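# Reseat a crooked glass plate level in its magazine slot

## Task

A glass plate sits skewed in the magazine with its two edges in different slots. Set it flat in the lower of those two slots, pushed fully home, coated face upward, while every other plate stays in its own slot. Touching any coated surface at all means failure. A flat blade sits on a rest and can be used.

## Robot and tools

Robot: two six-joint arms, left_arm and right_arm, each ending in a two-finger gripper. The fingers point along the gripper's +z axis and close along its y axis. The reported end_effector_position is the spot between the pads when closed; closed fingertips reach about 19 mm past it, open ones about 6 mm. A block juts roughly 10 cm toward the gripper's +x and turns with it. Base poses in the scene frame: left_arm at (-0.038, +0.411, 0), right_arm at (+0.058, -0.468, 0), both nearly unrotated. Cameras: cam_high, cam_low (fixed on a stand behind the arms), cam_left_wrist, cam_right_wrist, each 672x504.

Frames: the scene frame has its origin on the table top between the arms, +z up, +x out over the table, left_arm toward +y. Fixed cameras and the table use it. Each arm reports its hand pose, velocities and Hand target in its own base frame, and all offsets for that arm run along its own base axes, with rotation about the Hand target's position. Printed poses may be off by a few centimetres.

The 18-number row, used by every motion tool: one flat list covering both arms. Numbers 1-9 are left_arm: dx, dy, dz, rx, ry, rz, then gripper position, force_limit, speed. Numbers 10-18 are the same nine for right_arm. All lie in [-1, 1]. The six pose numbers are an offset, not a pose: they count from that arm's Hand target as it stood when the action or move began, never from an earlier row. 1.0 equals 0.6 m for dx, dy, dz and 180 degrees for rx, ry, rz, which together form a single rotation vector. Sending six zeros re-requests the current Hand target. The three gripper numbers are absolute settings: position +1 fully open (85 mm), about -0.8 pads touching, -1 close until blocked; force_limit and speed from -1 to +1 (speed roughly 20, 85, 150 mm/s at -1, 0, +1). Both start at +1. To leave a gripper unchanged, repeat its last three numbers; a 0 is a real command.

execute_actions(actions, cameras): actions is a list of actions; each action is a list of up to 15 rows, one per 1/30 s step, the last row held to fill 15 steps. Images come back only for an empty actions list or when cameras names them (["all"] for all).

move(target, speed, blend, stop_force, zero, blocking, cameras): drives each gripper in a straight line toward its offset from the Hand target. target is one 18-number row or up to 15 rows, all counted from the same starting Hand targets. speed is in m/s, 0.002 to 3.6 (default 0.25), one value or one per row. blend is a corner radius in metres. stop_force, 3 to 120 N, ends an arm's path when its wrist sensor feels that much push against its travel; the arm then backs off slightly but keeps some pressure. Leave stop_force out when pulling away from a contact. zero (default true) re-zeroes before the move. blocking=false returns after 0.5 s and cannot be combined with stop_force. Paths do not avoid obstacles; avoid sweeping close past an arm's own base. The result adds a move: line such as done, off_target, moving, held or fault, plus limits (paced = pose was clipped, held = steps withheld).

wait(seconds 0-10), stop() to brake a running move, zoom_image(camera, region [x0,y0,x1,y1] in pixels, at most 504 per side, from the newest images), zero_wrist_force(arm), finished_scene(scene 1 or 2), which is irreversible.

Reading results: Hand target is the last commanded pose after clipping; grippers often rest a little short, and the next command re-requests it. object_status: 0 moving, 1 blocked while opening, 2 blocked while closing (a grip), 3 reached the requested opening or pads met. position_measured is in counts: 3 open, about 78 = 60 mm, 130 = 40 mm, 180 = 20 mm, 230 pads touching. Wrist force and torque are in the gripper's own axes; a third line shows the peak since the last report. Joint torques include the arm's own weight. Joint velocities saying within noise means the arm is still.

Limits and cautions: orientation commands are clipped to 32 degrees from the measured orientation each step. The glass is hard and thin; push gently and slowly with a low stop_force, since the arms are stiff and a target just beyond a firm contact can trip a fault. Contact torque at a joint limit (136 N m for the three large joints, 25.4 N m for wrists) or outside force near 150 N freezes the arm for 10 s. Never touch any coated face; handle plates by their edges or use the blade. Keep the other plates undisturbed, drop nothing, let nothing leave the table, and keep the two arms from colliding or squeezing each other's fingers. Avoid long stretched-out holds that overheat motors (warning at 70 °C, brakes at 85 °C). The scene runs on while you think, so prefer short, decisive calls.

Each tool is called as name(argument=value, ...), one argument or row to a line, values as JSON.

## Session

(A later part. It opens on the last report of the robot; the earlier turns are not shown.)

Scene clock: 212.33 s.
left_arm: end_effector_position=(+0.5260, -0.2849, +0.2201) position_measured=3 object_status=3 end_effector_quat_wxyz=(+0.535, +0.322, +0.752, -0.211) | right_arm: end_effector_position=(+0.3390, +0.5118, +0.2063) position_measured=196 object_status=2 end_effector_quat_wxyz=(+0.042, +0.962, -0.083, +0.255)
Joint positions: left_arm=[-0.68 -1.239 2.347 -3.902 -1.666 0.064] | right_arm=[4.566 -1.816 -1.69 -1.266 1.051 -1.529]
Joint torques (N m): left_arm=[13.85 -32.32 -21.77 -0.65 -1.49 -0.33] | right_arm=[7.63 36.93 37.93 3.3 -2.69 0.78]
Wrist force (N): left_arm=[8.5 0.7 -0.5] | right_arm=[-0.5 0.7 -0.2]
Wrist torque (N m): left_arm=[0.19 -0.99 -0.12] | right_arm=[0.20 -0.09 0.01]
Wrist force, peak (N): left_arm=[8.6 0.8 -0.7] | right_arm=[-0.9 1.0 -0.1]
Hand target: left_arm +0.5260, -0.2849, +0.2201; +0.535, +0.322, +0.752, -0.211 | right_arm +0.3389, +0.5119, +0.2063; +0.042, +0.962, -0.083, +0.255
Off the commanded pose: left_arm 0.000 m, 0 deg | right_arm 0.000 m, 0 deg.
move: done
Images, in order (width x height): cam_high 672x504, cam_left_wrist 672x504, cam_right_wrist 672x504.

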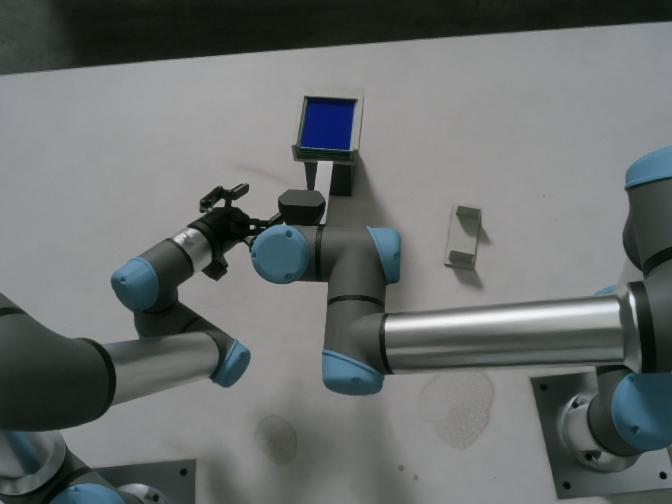

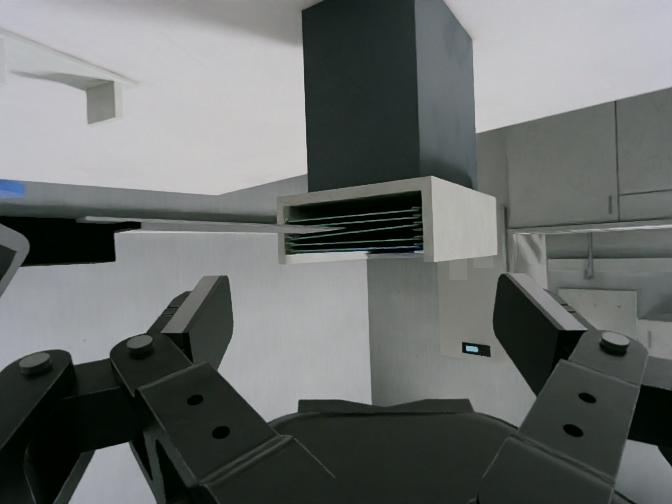

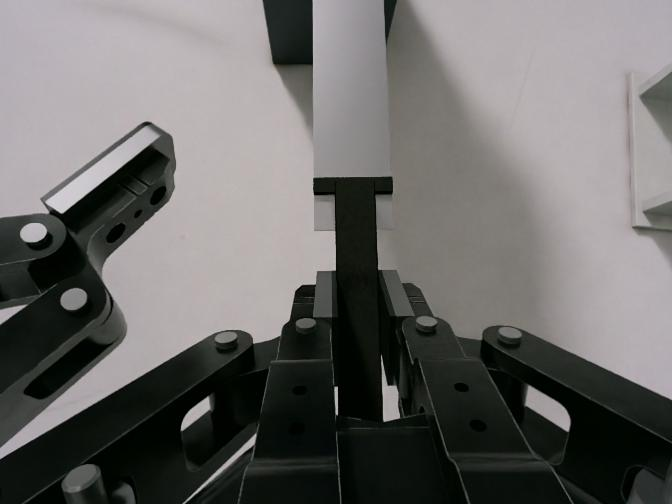

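move(
  target=[0,0,0,0,0,0,1,1,1,0.0197,-0.0037,0,0,0,0,-1,-0.6,-1],
  speed=0.04,
  stop_force=4,
  cameras=["cam_high","cam_left_wrist","cam_right_wrist"],
)

zoom_image(
  camera="cam_left_wrist",
  region=[300, 205, 380, 255],
)

zoom_image(
  camera="cam_right_wrist",
  region=[240, 0, 440, 200],
)

Scene clock: 221.43 s.
left_arm: end_effector_position=(+0.5260, -0.2849, +0.2201) position_measured=3 object_status=3 end_effector_quat_wxyz=(+0.535, +0.322, +0.752, -0.211) | right_arm: end_effector_position=(+0.3507, +0.5096, +0.2063) position_measured=196 object_status=2 end_effector_quat_wxyz=(+0.042, +0.962, -0.083, +0.255)
Joint positions: left_arm=[-0.68 -1.239 2.347 -3.902 -1.666 0.064] | right_arm=[4.546 -1.822 -1.685 -1.253 1.05 -1.553]
Joint torques (N m): left_arm=[12.06 -31.81 -21.53 -0.56 -1.61 -0.35] | right_arm=[11.35 40.78 14.6 1.25 -0.83 2.82]
Wrist force (N): left_arm=[8.4 0.8 -0.4] | right_arm=[-0.7 0.8 0.2]
Wrist torque (N m): left_arm=[0.21 -0.97 -0.11] | right_arm=[0.21 -0.06 -0.09]
Wrist force, peak (N): left_arm=[8.6 0.9 -0.6] | right_arm=[-1.1 1.0 -0.3]
Hand target: left_arm +0.5260, -0.2849, +0.2201; +0.535, +0.322, +0.752, -0.211 | right_arm +0.3507, +0.5096, +0.2063; +0.042, +0.962, -0.083, +0.255
Off the commanded pose: left_arm 0.000 m, 0 deg | right_arm 0.000 m, 0 deg.
move: done
Images, in order (width x height): cam_high 672x504, cam_left_wrist 672x504, cam_right_wrist 672x504.

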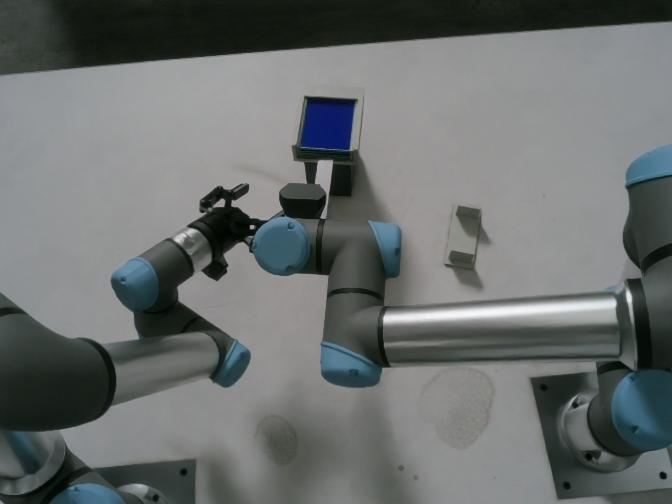

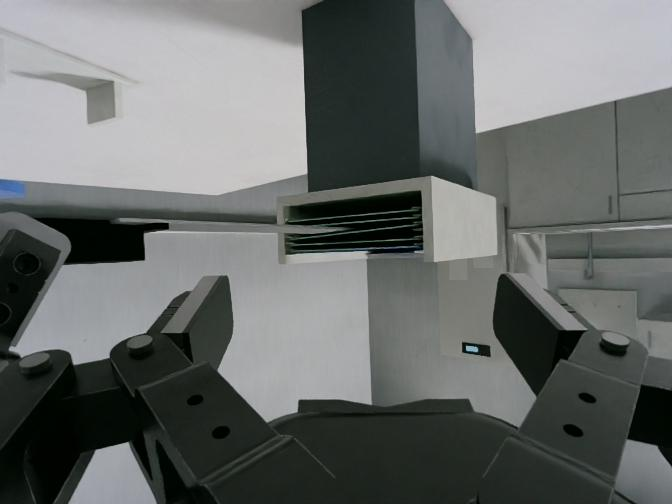

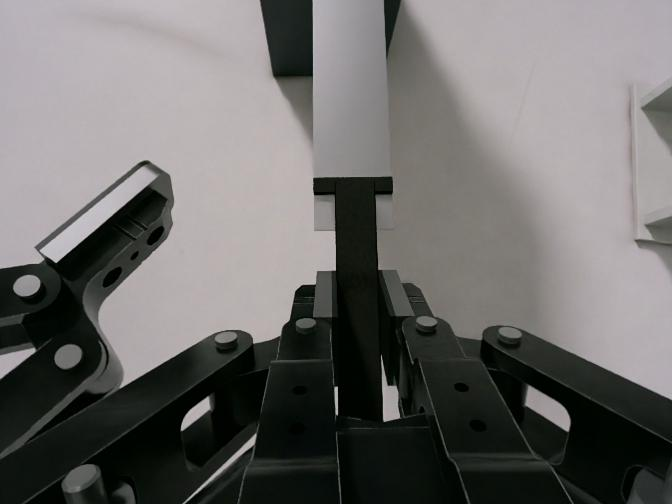

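Scaled by 6.300 from the camera's 672x504 image, which has a finer 960x720 frame.

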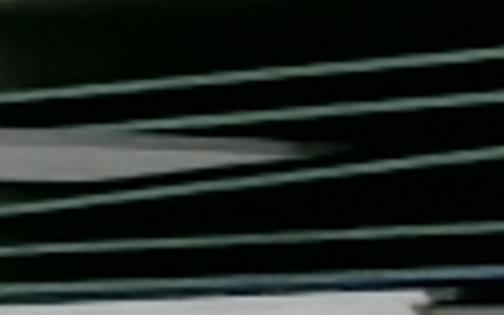

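Scaled by 2.520 from the camera's 672x504 image, which has a finer 960x720 frame.

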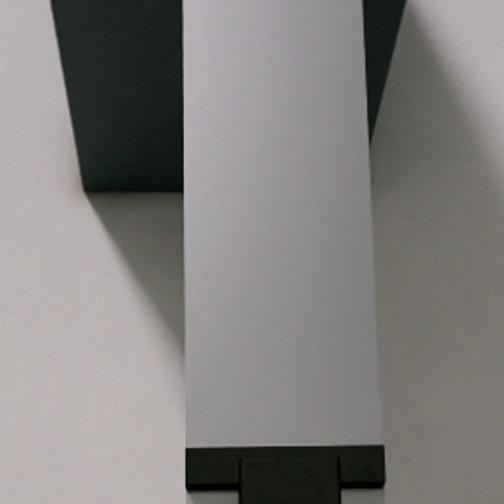

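move(
  target=[0,0,0,0,0,0,1,1,1,0.0491,-0.0094,0,0,0,0,-1,-0.6,-1],
  speed=0.04,
  stop_force=4,
  cameras=["cam_high","cam_left_wrist","cam_right_wrist"],
)

zoom_image(
  camera="cam_left_wrist",
  region=[270, 200, 350, 250],
)

zoom_image(
  camera="cam_right_wrist",
  region=[240, 0, 440, 200],
)

Scene clock: 227.90 s.
left_arm: end_effector_position=(+0.5260, -0.2849, +0.2201) position_measured=3 object_status=3 end_effector_quat_wxyz=(+0.535, +0.322, +0.752, -0.211) | right_arm: end_effector_position=(+0.3706, +0.5058, +0.2063) position_measured=196 object_status=2 end_effector_quat_wxyz=(+0.042, +0.962, -0.083, +0.255)
Joint positions: left_arm=[-0.68 -1.239 2.347 -3.902 -1.666 0.064] | right_arm=[4.51 -1.834 -1.676 -1.231 1.048 -1.594]
Joint torques (N m): left_arm=[12.19 -30.29 -22.26 -0.77 -1.61 -0.81] | right_arm=[9.47 31.53 32.04 1.84 0.03 1.64]
Wrist force (N): left_arm=[8.3 0.8 -0.5] | right_arm=[-0.6 0.3 -0.1]
Wrist torque (N m): left_arm=[0.20 -0.95 -0.11] | right_arm=[0.15 -0.06 -0.02]
Wrist force, peak (N): left_arm=[8.6 0.9 -0.5] | right_arm=[1.6 0.4 1.2]
Hand target: left_arm +0.5260, -0.2849, +0.2201; +0.535, +0.322, +0.752, -0.211 | right_arm +0.3705, +0.5058, +0.2063; +0.042, +0.962, -0.083, +0.255 (not the last commanded pose)
Off the commanded pose: left_arm 0.000 m, 0 deg | right_arm 0.010 m, 0 deg.
move: held (right_arm; a check stopped the path); limits=held
pose unreachable (right arm): on one or more control steps of this call, first in action 0 (counted from 0), this arm could not follow its commanded pose, so it was not sent that pose on those steps. It may still have moved: this result reports where it is.
cause: moving toward the commanded pose would bring a part of the arm too close to another arm (this arm's gripper and the left arm's gripper, 6 mm apart when this arm was first held).
Images, in order (width x height): cam_high 672x504, cam_left_wrist 672x504, cam_right_wrist 672x504.

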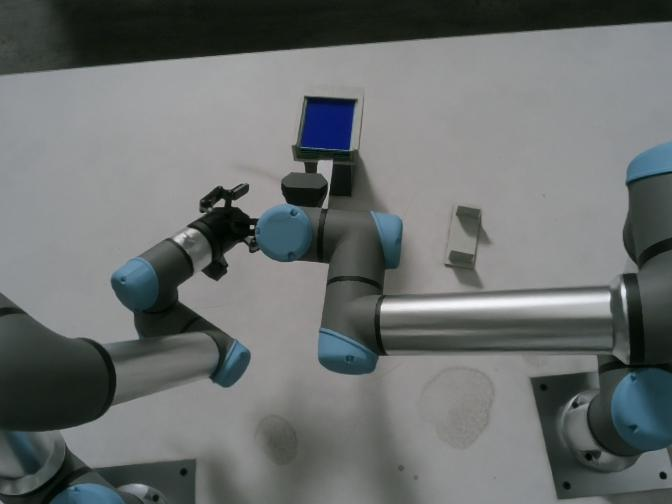

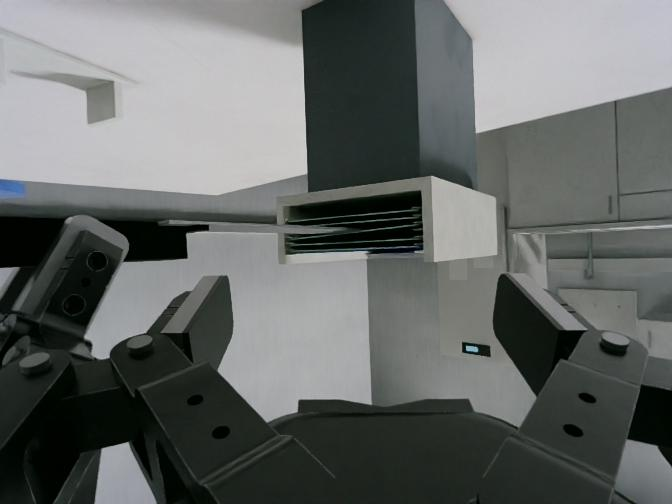

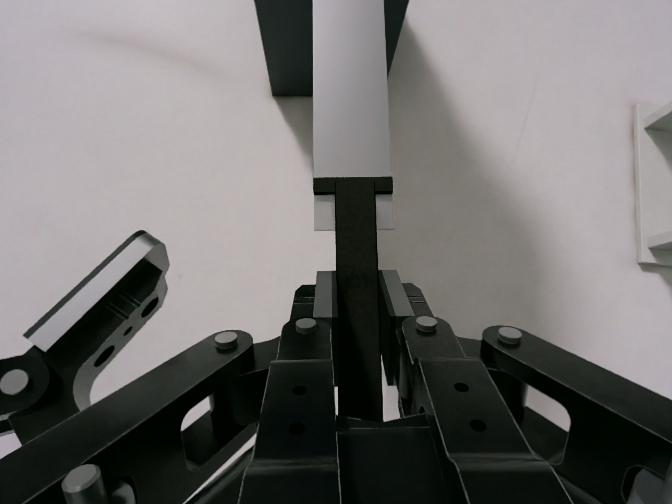

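Scaled by 6.300 from the camera's 672x504 image, which has a finer 960x720 frame.

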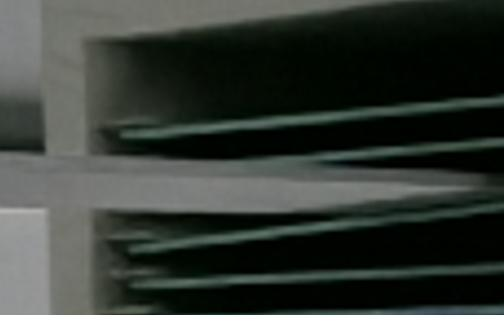

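Scaled by 2.520 from the camera's 672x504 image, which has a finer 960x720 frame.

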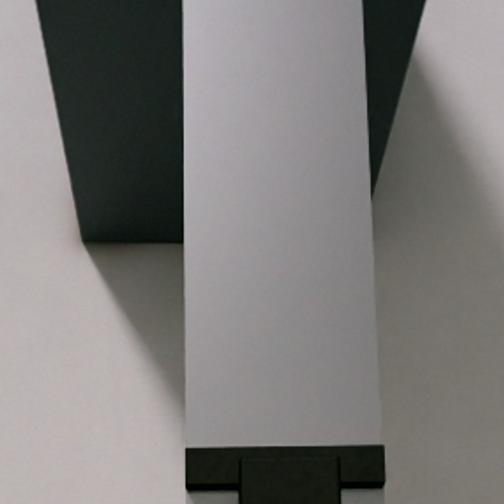

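move(
  target=[-0.0333,0.15,0,0,0,0,1,1,1,0,0,0,0,0,0,-1,-0.6,-1],
  speed=0.15,
  cameras=["cam_left_wrist"],
)

zoom_image(
  camera="cam_left_wrist",
  region=[220, 195, 380, 265],
)

Scene clock: 237.13 s.
left_arm: end_effector_position=(+0.5060, -0.1949, +0.2202) position_measured=3 object_status=3 end_effector_quat_wxyz=(+0.535, +0.322, +0.752, -0.211) | right_arm: end_effector_position=(+0.3705, +0.5058, +0.2063) position_measured=196 object_status=2 end_effector_quat_wxyz=(+0.042, +0.962, -0.083, +0.255)
Joint positions: left_arm=[-0.483 -1.302 2.454 -3.934 -1.85 0.133] | right_arm=[4.51 -1.834 -1.676 -1.231 1.048 -1.594]
Joint torques (N m): left_arm=[-0.92 -13.49 -18.41 0.16 -1.49 -1.27] | right_arm=[10.43 40.9 14.86 1.63 0.23 2.55]
Wrist force (N): left_arm=[8.4 0.5 -0.6] | right_arm=[-0.7 0.6 0.2]
Wrist torque (N m): left_arm=[0.16 -0.99 -0.10] | right_arm=[0.18 -0.05 -0.02]
Wrist force, peak (N): left_arm=[9.3 1.7 -2.2] | right_arm=[-0.6 0.8 0.3]
Hand target: left_arm +0.5060, -0.1949, +0.2201; +0.535, +0.322, +0.752, -0.211 | right_arm +0.3705, +0.5058, +0.2063; +0.042, +0.962, -0.083, +0.255
Off the commanded pose: left_arm 0.000 m, 0 deg | right_arm 0.000 m, 0 deg.
move: done
Images, in order (width x height): cam_left_wrist 672x504.

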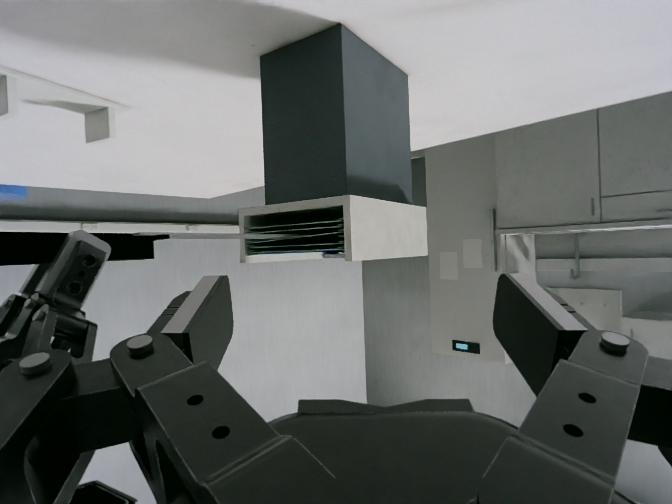

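Scaled by 3.150 from the camera's 672x504 image, which has a finer 960x720 frame.

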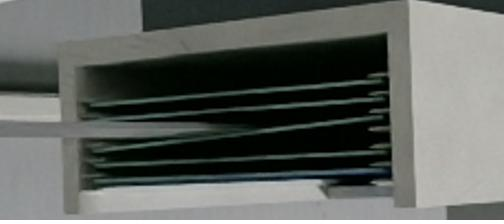

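move(
  target=[0,0,0,0,0,0,1,1,1,0.0573,-0.0109,0,0,0,0,-1,-0.6,-1],
  speed=0.04,
  stop_force=4,
  cameras=["cam_high","cam_left_wrist","cam_right_wrist"],
)

zoom_image(
  camera="cam_left_wrist",
  region=[240, 205, 310, 265],
)

zoom_image(
  camera="cam_left_wrist",
  region=[290, 205, 360, 265],
)

zoom_image(
  camera="cam_right_wrist",
  region=[240, 0, 440, 200],
)

Scene clock: 243.13 s.
left_arm: end_effector_position=(+0.5060, -0.1949, +0.2201) position_measured=3 object_status=3 end_effector_quat_wxyz=(+0.535, +0.322, +0.752, -0.211) | right_arm: end_effector_position=(+0.4049, +0.4993, +0.2063) position_measured=196 object_status=2 end_effector_quat_wxyz=(+0.042, +0.962, -0.083, +0.255)
Joint positions: left_arm=[-0.483 -1.302 2.454 -3.934 -1.85 0.133] | right_arm=[4.45 -1.858 -1.654 -1.194 1.048 -1.663]
Joint torques (N m): left_arm=[11.49 -13.4 -9.53 -0.24 -1.56 0.74] | right_arm=[11.19 43.31 13.54 1.27 0.28 2.67]
Wrist force (N): left_arm=[8.5 0.6 -0.7] | right_arm=[-0.5 0.2 0.0]
Wrist torque (N m): left_arm=[0.18 -1.01 -0.09] | right_arm=[0.13 -0.06 -0.21]
Wrist force, peak (N): left_arm=[8.8 0.7 -0.7] | right_arm=[-1.6 0.0 -0.4]
Hand target: left_arm +0.5060, -0.1949, +0.2201; +0.535, +0.322, +0.752, -0.211 | right_arm +0.4049, +0.4993, +0.2063; +0.042, +0.962, -0.083, +0.255
Off the commanded pose: left_arm 0.000 m, 0 deg | right_arm 0.000 m, 0 deg.
move: done
Images, in order (width x height): cam_high 672x504, cam_left_wrist 672x504, cam_right_wrist 672x504.

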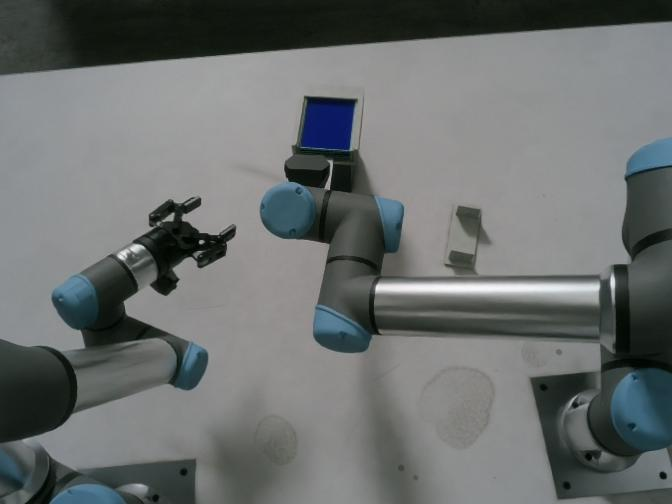

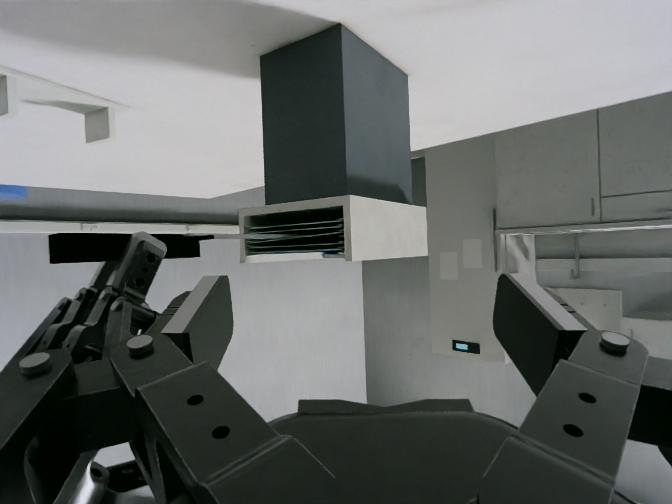

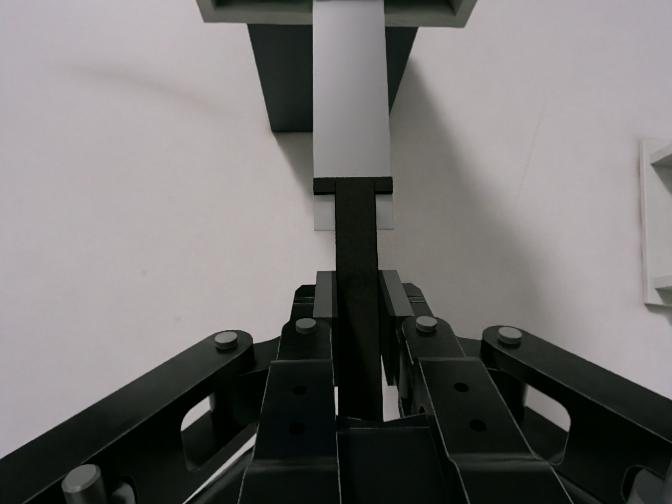

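Scaled by 7.200 from the camera's 672x504 image, which has a finer 960x720 frame.

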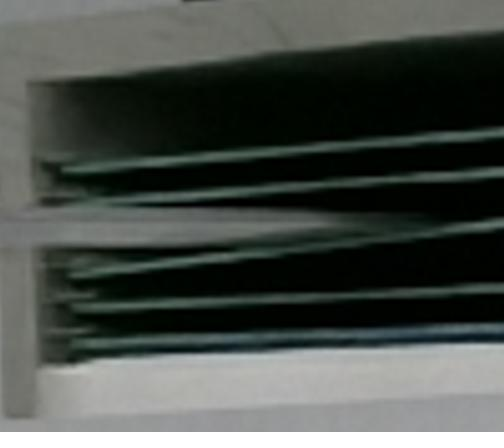

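Scaled by 7.200 from the camera's 672x504 image, which has a finer 960x720 frame.

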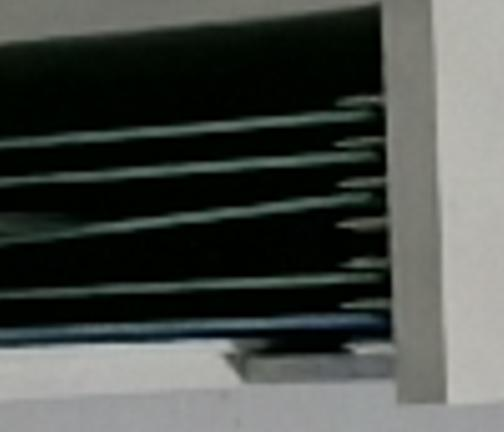

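Scaled by 2.520 from the camera's 672x504 image, which has a finer 960x720 frame.

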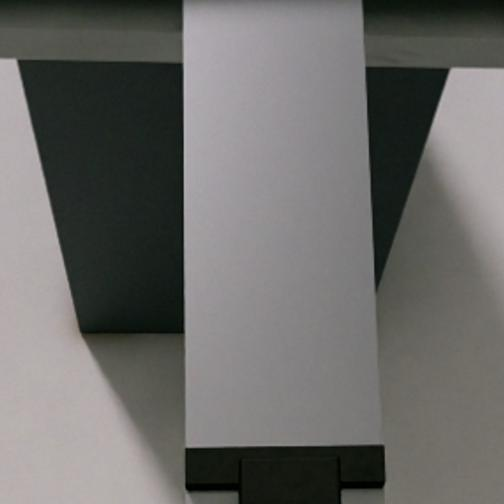

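zoom_image(
  camera="cam_right_wrist",
  region=[190, 0, 490, 60],
)

zoom_image(
  camera="cam_high",
  region=[285, 110, 375, 200],
)

Scaled by 1.680 from the camera's 672x504 image, which has a finer 960x720 frame.

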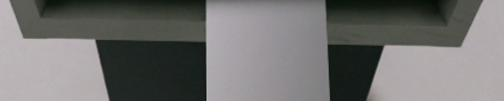

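Scaled by 5.600 from the camera's 672x504 image, which has a finer 960x720 frame.

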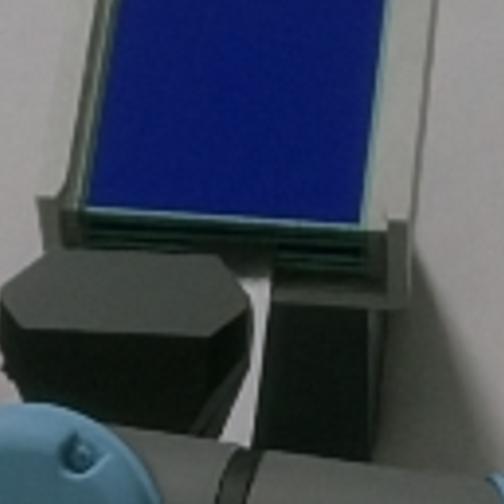

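move(
  target=[0,0,0,0,0,0,1,1,1,0.0667,-0.006,0,0,0,0,-1,-0.6,-1],
  speed=0.03,
  stop_force=4,
  cameras=["cam_left_wrist","cam_right_wrist"],
)

zoom_image(
  camera="cam_left_wrist",
  region=[240, 205, 310, 265],
)

zoom_image(
  camera="cam_left_wrist",
  region=[300, 205, 360, 265],
)

zoom_image(
  camera="cam_right_wrist",
  region=[200, 0, 500, 120],
)

Scene clock: 299.03 s.
left_arm: end_effector_position=(+0.5060, -0.1949, +0.2201) position_measured=3 object_status=3 end_effector_quat_wxyz=(+0.535, +0.322, +0.752, -0.211) | right_arm: end_effector_position=(+0.4449, +0.4957, +0.2063) position_measured=196 object_status=2 end_effector_quat_wxyz=(+0.042, +0.962, -0.083, +0.255)
Joint positions: left_arm=[-0.483 -1.302 2.454 -3.934 -1.85 0.133] | right_arm=[4.384 -1.899 -1.609 -1.16 1.05 -1.74]
Joint torques (N m): left_arm=[10.15 -12.84 -6.88 -0.44 -0.83 0.51] | right_arm=[10.2 44.68 15.64 1.37 -0.96 2.88]
Wrist force (N): left_arm=[8.4 0.5 -0.6] | right_arm=[-0.9 0.7 0.0]
Wrist torque (N m): left_arm=[0.16 -1.00 -0.10] | right_arm=[0.19 -0.04 -0.10]
Wrist force, peak (N): left_arm=[8.7 0.6 -0.5] | right_arm=[-1.4 0.8 -0.4]
Hand target: left_arm +0.5060, -0.1949, +0.2201; +0.535, +0.322, +0.752, -0.211 | right_arm +0.4449, +0.4957, +0.2063; +0.042, +0.962, -0.083, +0.255
Off the commanded pose: left_arm 0.000 m, 0 deg | right_arm 0.000 m, 0 deg.
move: done
Images, in order (width x height): cam_left_wrist 672x504, cam_right_wrist 672x504.

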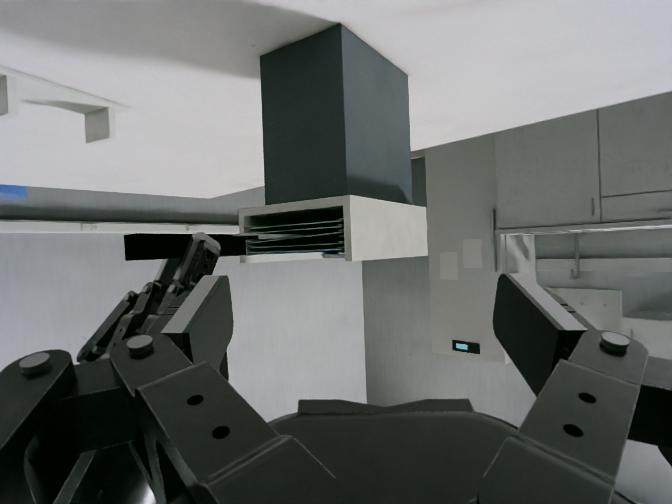

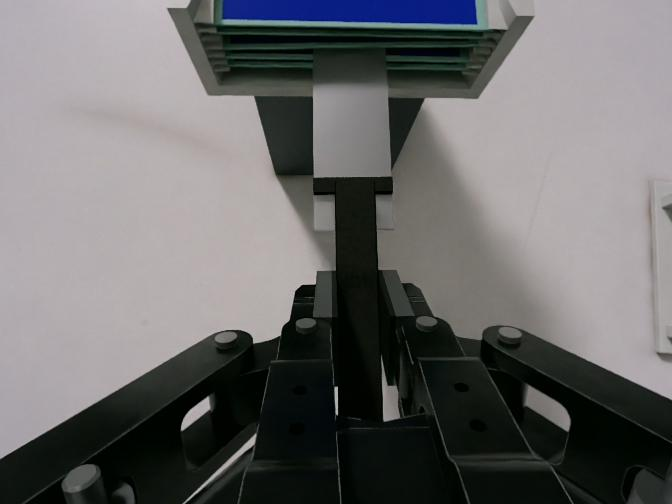

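Scaled by 7.200 from the camera's 672x504 image, which has a finer 960x720 frame.

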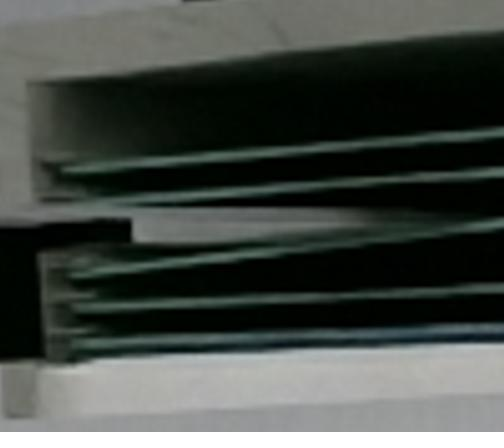

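Scaled by 8.400 from the camera's 672x504 image, which has a finer 960x720 frame.

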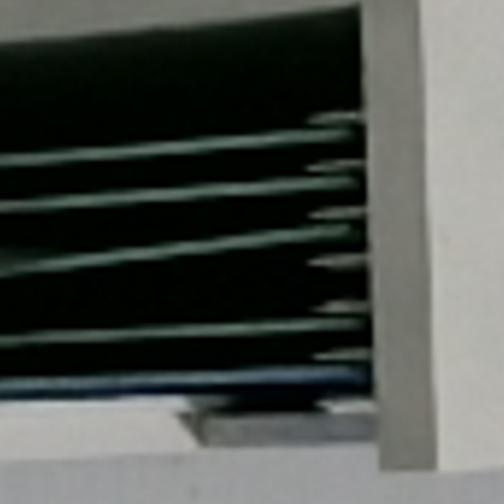

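Scaled by 1.680 from the camera's 672x504 image, which has a finer 960x720 frame.

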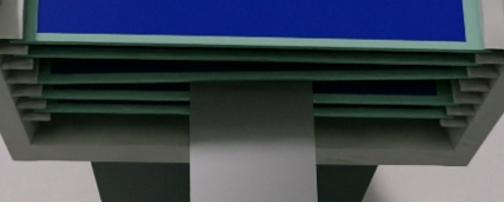

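move(
  target=[
    [0,0,0,0,0,0,1,1,1,0.0105,0.0015,0,0,0,0,-1,-0.6,-1],
    [0,0,0,0,0,0,1,1,1,0.0105,0.0015,0.0017,0,0,0,-1,-0.6,-1],
  ],
  speed=0.02,
  cameras=["cam_left_wrist","cam_right_wrist"],
)

zoom_image(
  camera="cam_left_wrist",
  region=[240, 215, 290, 260],
)

zoom_image(
  camera="cam_left_wrist",
  region=[305, 215, 355, 260],
)

zoom_image(
  camera="cam_right_wrist",
  region=[200, 0, 500, 120],
)

Scene clock: 308.97 s.
left_arm: end_effector_position=(+0.5060, -0.1949, +0.2201) position_measured=3 object_status=3 end_effector_quat_wxyz=(+0.535, +0.322, +0.752, -0.211) | right_arm: end_effector_position=(+0.4513, +0.4965, +0.2073) position_measured=196 object_status=2 end_effector_quat_wxyz=(+0.043, +0.962, -0.083, +0.255)
Joint positions: left_arm=[-0.483 -1.302 2.454 -3.934 -1.85 0.133] | right_arm=[4.374 -1.908 -1.595 -1.159 1.05 -1.751]
Joint torques (N m): left_arm=[8.83 -14.69 -6.44 -0.92 -0.37 0.14] | right_arm=[7.94 42.28 31.65 3.22 0.04 2.38]
Wrist force (N): left_arm=[8.5 0.7 -0.7] | right_arm=[-0.8 0.7 0.3]
Wrist torque (N m): left_arm=[0.19 -1.01 -0.09] | right_arm=[0.20 -0.12 0.01]
Wrist force, peak (N): left_arm=[8.7 0.6 -0.6] | right_arm=[-1.4 0.8 0.2]
Hand target: left_arm +0.5060, -0.1949, +0.2201; +0.535, +0.322, +0.752, -0.211 | right_arm +0.4512, +0.4966, +0.2073; +0.042, +0.962, -0.083, +0.255
Off the commanded pose: left_arm 0.000 m, 0 deg | right_arm 0.000 m, 0 deg.
move: done
Images, in order (width x height): cam_left_wrist 672x504, cam_right_wrist 672x504.

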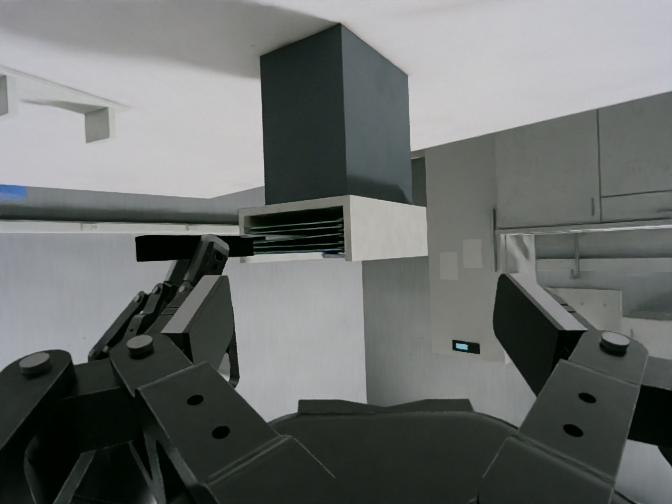

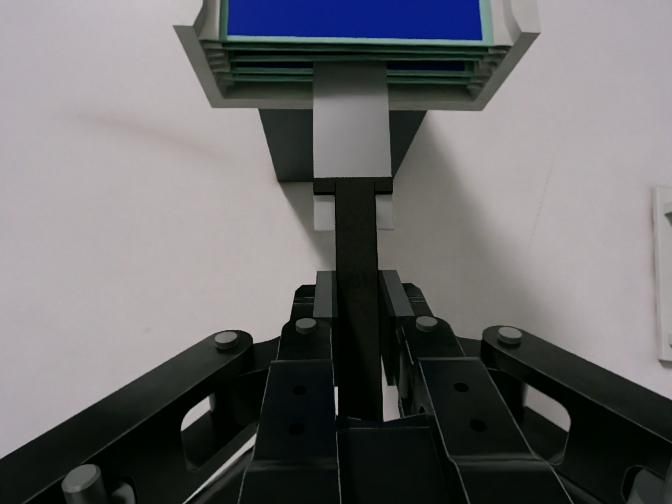

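Scaled by 10.080 from the camera's 672x504 image, which has a finer 960x720 frame.

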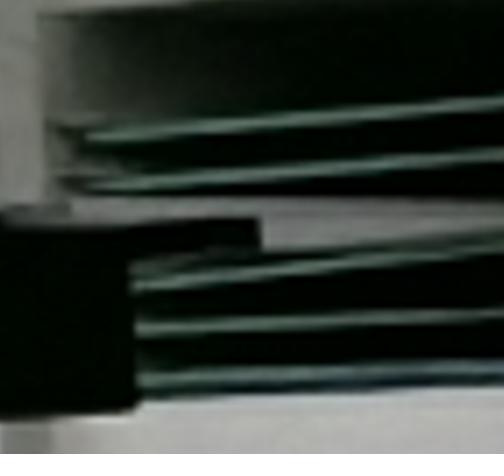

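Scaled by 10.080 from the camera's 672x504 image, which has a finer 960x720 frame.

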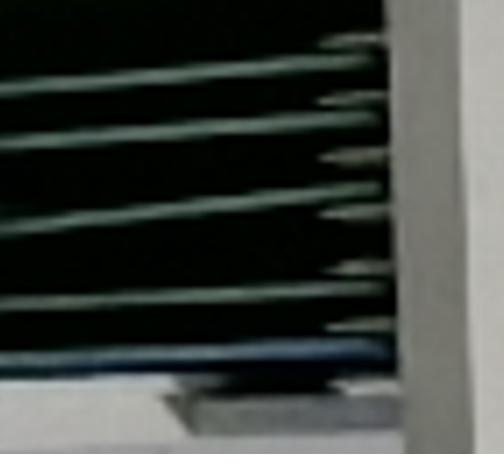

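Scaled by 1.680 from the camera's 672x504 image, which has a finer 960x720 frame.

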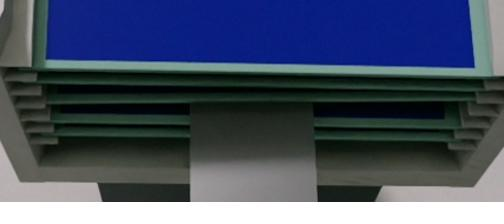

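move(
  target=[0,0,0,0,0,0,1,1,1,0,0,0.0008,0,0,0,-1,-0.6,-1],
  speed=0.02,
  cameras=["cam_high","cam_left_wrist","cam_right_wrist"],
)

zoom_image(
  camera="cam_left_wrist",
  region=[240, 215, 290, 260],
)

zoom_image(
  camera="cam_left_wrist",
  region=[305, 215, 355, 260],
)

zoom_image(
  camera="cam_right_wrist",
  region=[190, 30, 260, 110],
)

zoom_image(
  camera="cam_right_wrist",
  region=[440, 30, 510, 110],
)

Scene clock: 324.93 s.
left_arm: end_effector_position=(+0.5060, -0.1949, +0.2201) position_measured=3 object_status=3 end_effector_quat_wxyz=(+0.535, +0.322, +0.752, -0.211) | right_arm: end_effector_position=(+0.4512, +0.4966, +0.2078) position_measured=196 object_status=2 end_effector_quat_wxyz=(+0.042, +0.962, -0.083, +0.255)
Joint positions: left_arm=[-0.483 -1.302 2.454 -3.934 -1.85 0.133] | right_arm=[4.375 -1.907 -1.595 -1.16 1.05 -1.75]
Joint torques (N m): left_arm=[7.65 -14.81 -6.13 -0.92 0.02 0.02] | right_arm=[10.3 43.92 39.19 1.7 -2.51 2.74]
Wrist force (N): left_arm=[8.5 0.6 -0.6] | right_arm=[-1.2 0.7 -0.1]
Wrist torque (N m): left_arm=[0.17 -1.01 -0.09] | right_arm=[0.20 -0.08 -0.01]
Wrist force, peak (N): left_arm=[8.7 0.6 -0.7] | right_arm=[-1.0 1.0 0.8]
Hand target: left_arm +0.5060, -0.1949, +0.2201; +0.535, +0.322, +0.752, -0.211 | right_arm +0.4512, +0.4966, +0.2078; +0.042, +0.962, -0.083, +0.255
Off the commanded pose: left_arm 0.000 m, 0 deg | right_arm 0.000 m, 0 deg.
move: done
Images, in order (width x height): cam_high 672x504, cam_left_wrist 672x504, cam_right_wrist 672x504.

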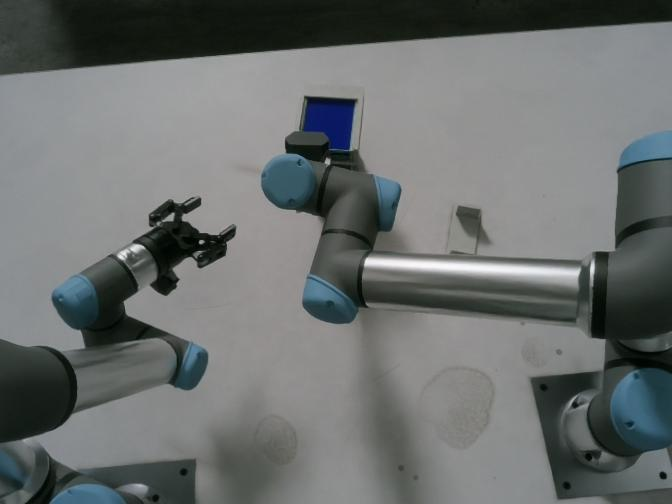

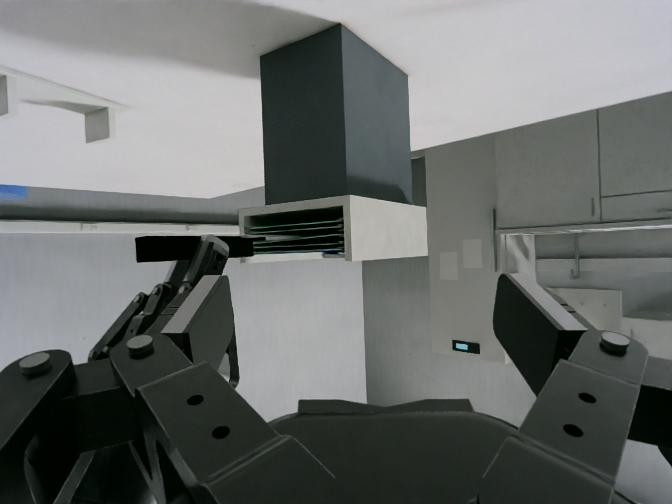

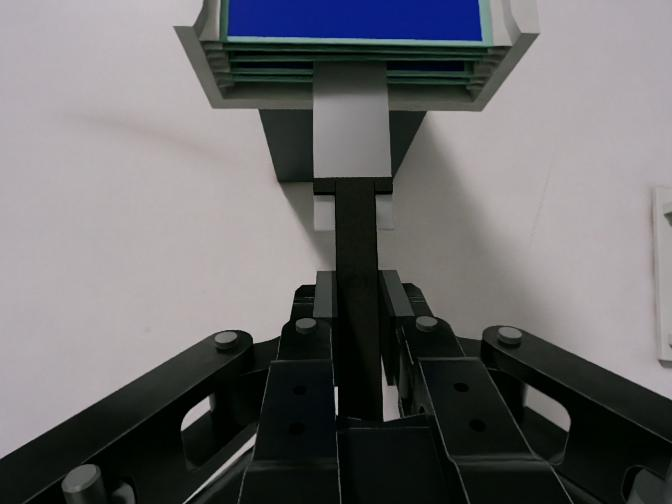

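Scaled by 10.080 from the camera's 672x504 image, which has a finer 960x720 frame.

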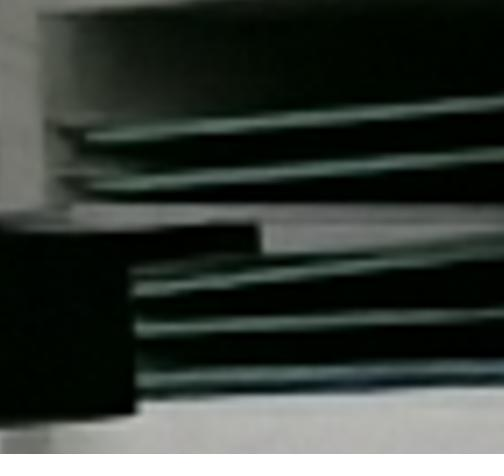

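Scaled by 10.080 from the camera's 672x504 image, which has a finer 960x720 frame.

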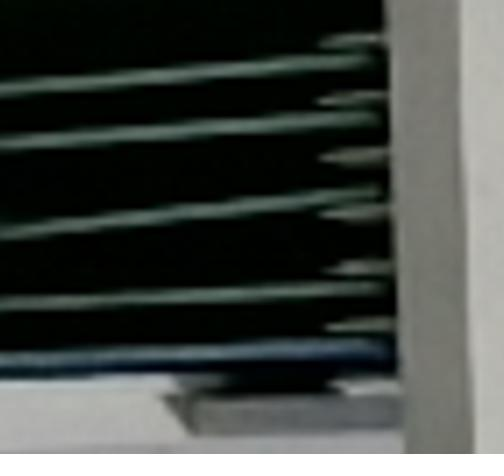

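Scaled by 6.300 from the camera's 672x504 image, which has a finer 960x720 frame.

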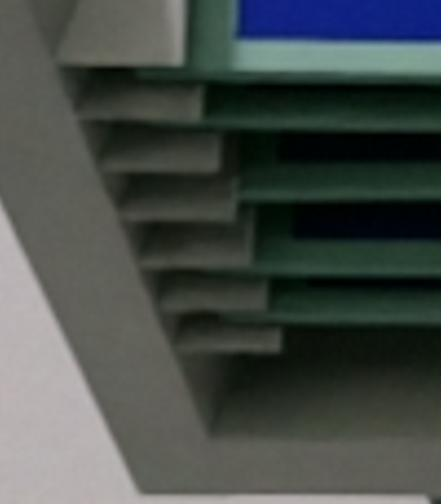

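Scaled by 6.300 from the camera's 672x504 image, which has a finer 960x720 frame.

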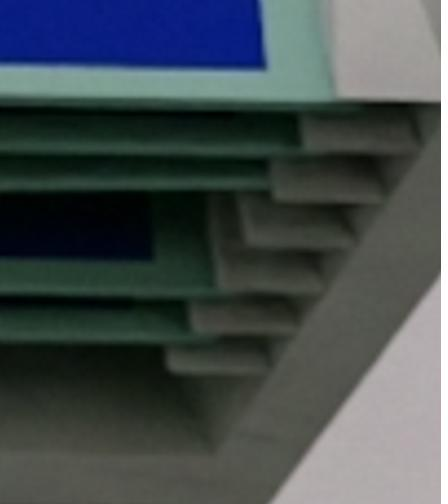

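move(
  target=[0,0,0,0,0,0,1,1,1,-0.0164,0.0031,-0.0003,0,0,0,-1,-0.6,-1],
  speed=0.03,
  cameras=["cam_high","cam_left_wrist","cam_right_wrist"],
)

zoom_image(
  camera="cam_left_wrist",
  region=[240, 215, 290, 260],
)

zoom_image(
  camera="cam_left_wrist",
  region=[305, 215, 355, 260],
)

zoom_image(
  camera="cam_right_wrist",
  region=[200, 0, 500, 120],
)

Scene clock: 339.03 s.
left_arm: end_effector_position=(+0.5060, -0.1949, +0.2201) position_measured=3 object_status=3 end_effector_quat_wxyz=(+0.535, +0.322, +0.752, -0.211) | right_arm: end_effector_position=(+0.4412, +0.4984, +0.2076) position_measured=196 object_status=2 end_effector_quat_wxyz=(+0.042, +0.962, -0.083, +0.255)
Joint positions: left_arm=[-0.483 -1.302 2.454 -3.934 -1.85 0.133] | right_arm=[4.391 -1.898 -1.605 -1.169 1.049 -1.731]
Joint torques (N m): left_arm=[6.17 -15.69 -7.29 -1.17 0.69 -0.5] | right_arm=[-10.87 30.88 28.68 3.46 -3.1 -2]
Wrist force (N): left_arm=[8.4 0.8 -0.7] | right_arm=[-0.8 0.9 0.2]
Wrist torque (N m): left_arm=[0.20 -1.00 -0.09] | right_arm=[0.23 -0.14 -0.22]
Wrist force, peak (N): left_arm=[8.7 0.6 -0.7] | right_arm=[-1.1 0.9 0.8]
Hand target: left_arm +0.5060, -0.1949, +0.2201; +0.535, +0.322, +0.752, -0.211 | right_arm +0.4414, +0.4984, +0.2076; +0.042, +0.962, -0.083, +0.255
Off the commanded pose: left_arm 0.000 m, 0 deg | right_arm 0.000 m, 0 deg.
move: done
Images, in order (width x height): cam_high 672x504, cam_left_wrist 672x504, cam_right_wrist 672x504.

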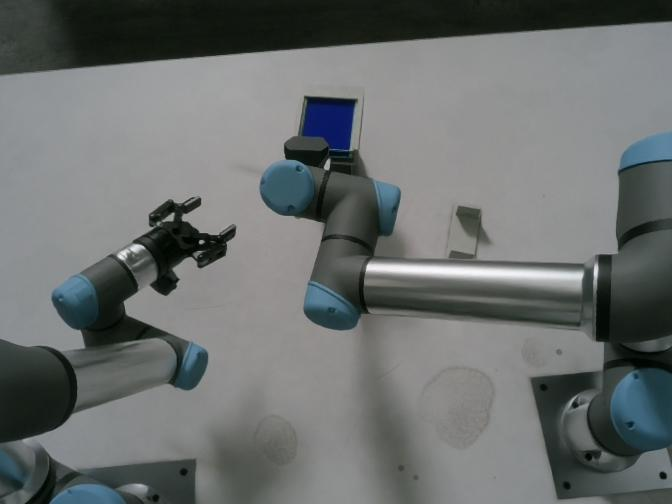

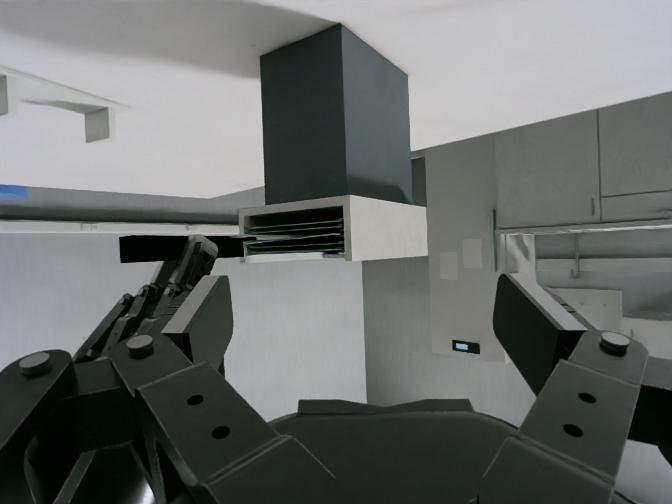

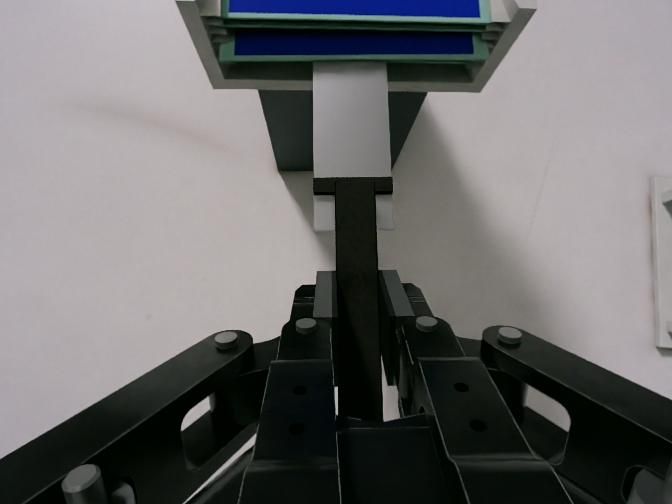

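Scaled by 10.080 from the camera's 672x504 image, which has a finer 960x720 frame.

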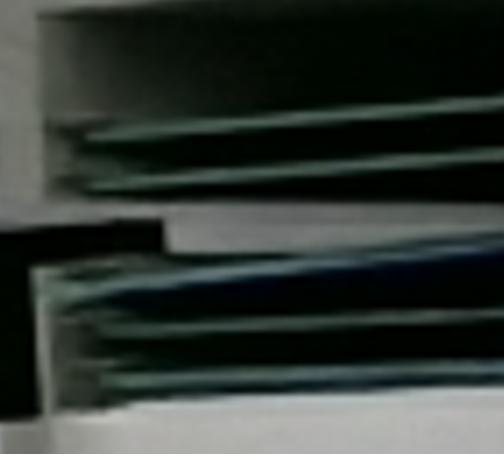

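Scaled by 10.080 from the camera's 672x504 image, which has a finer 960x720 frame.

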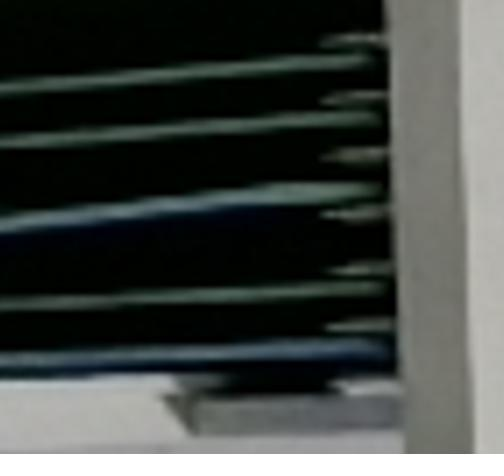

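Scaled by 1.680 from the camera's 672x504 image, which has a finer 960x720 frame.

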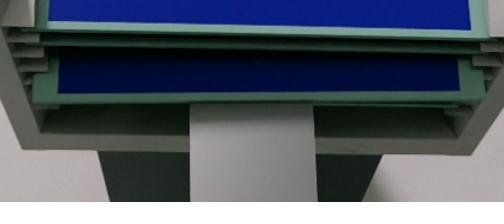

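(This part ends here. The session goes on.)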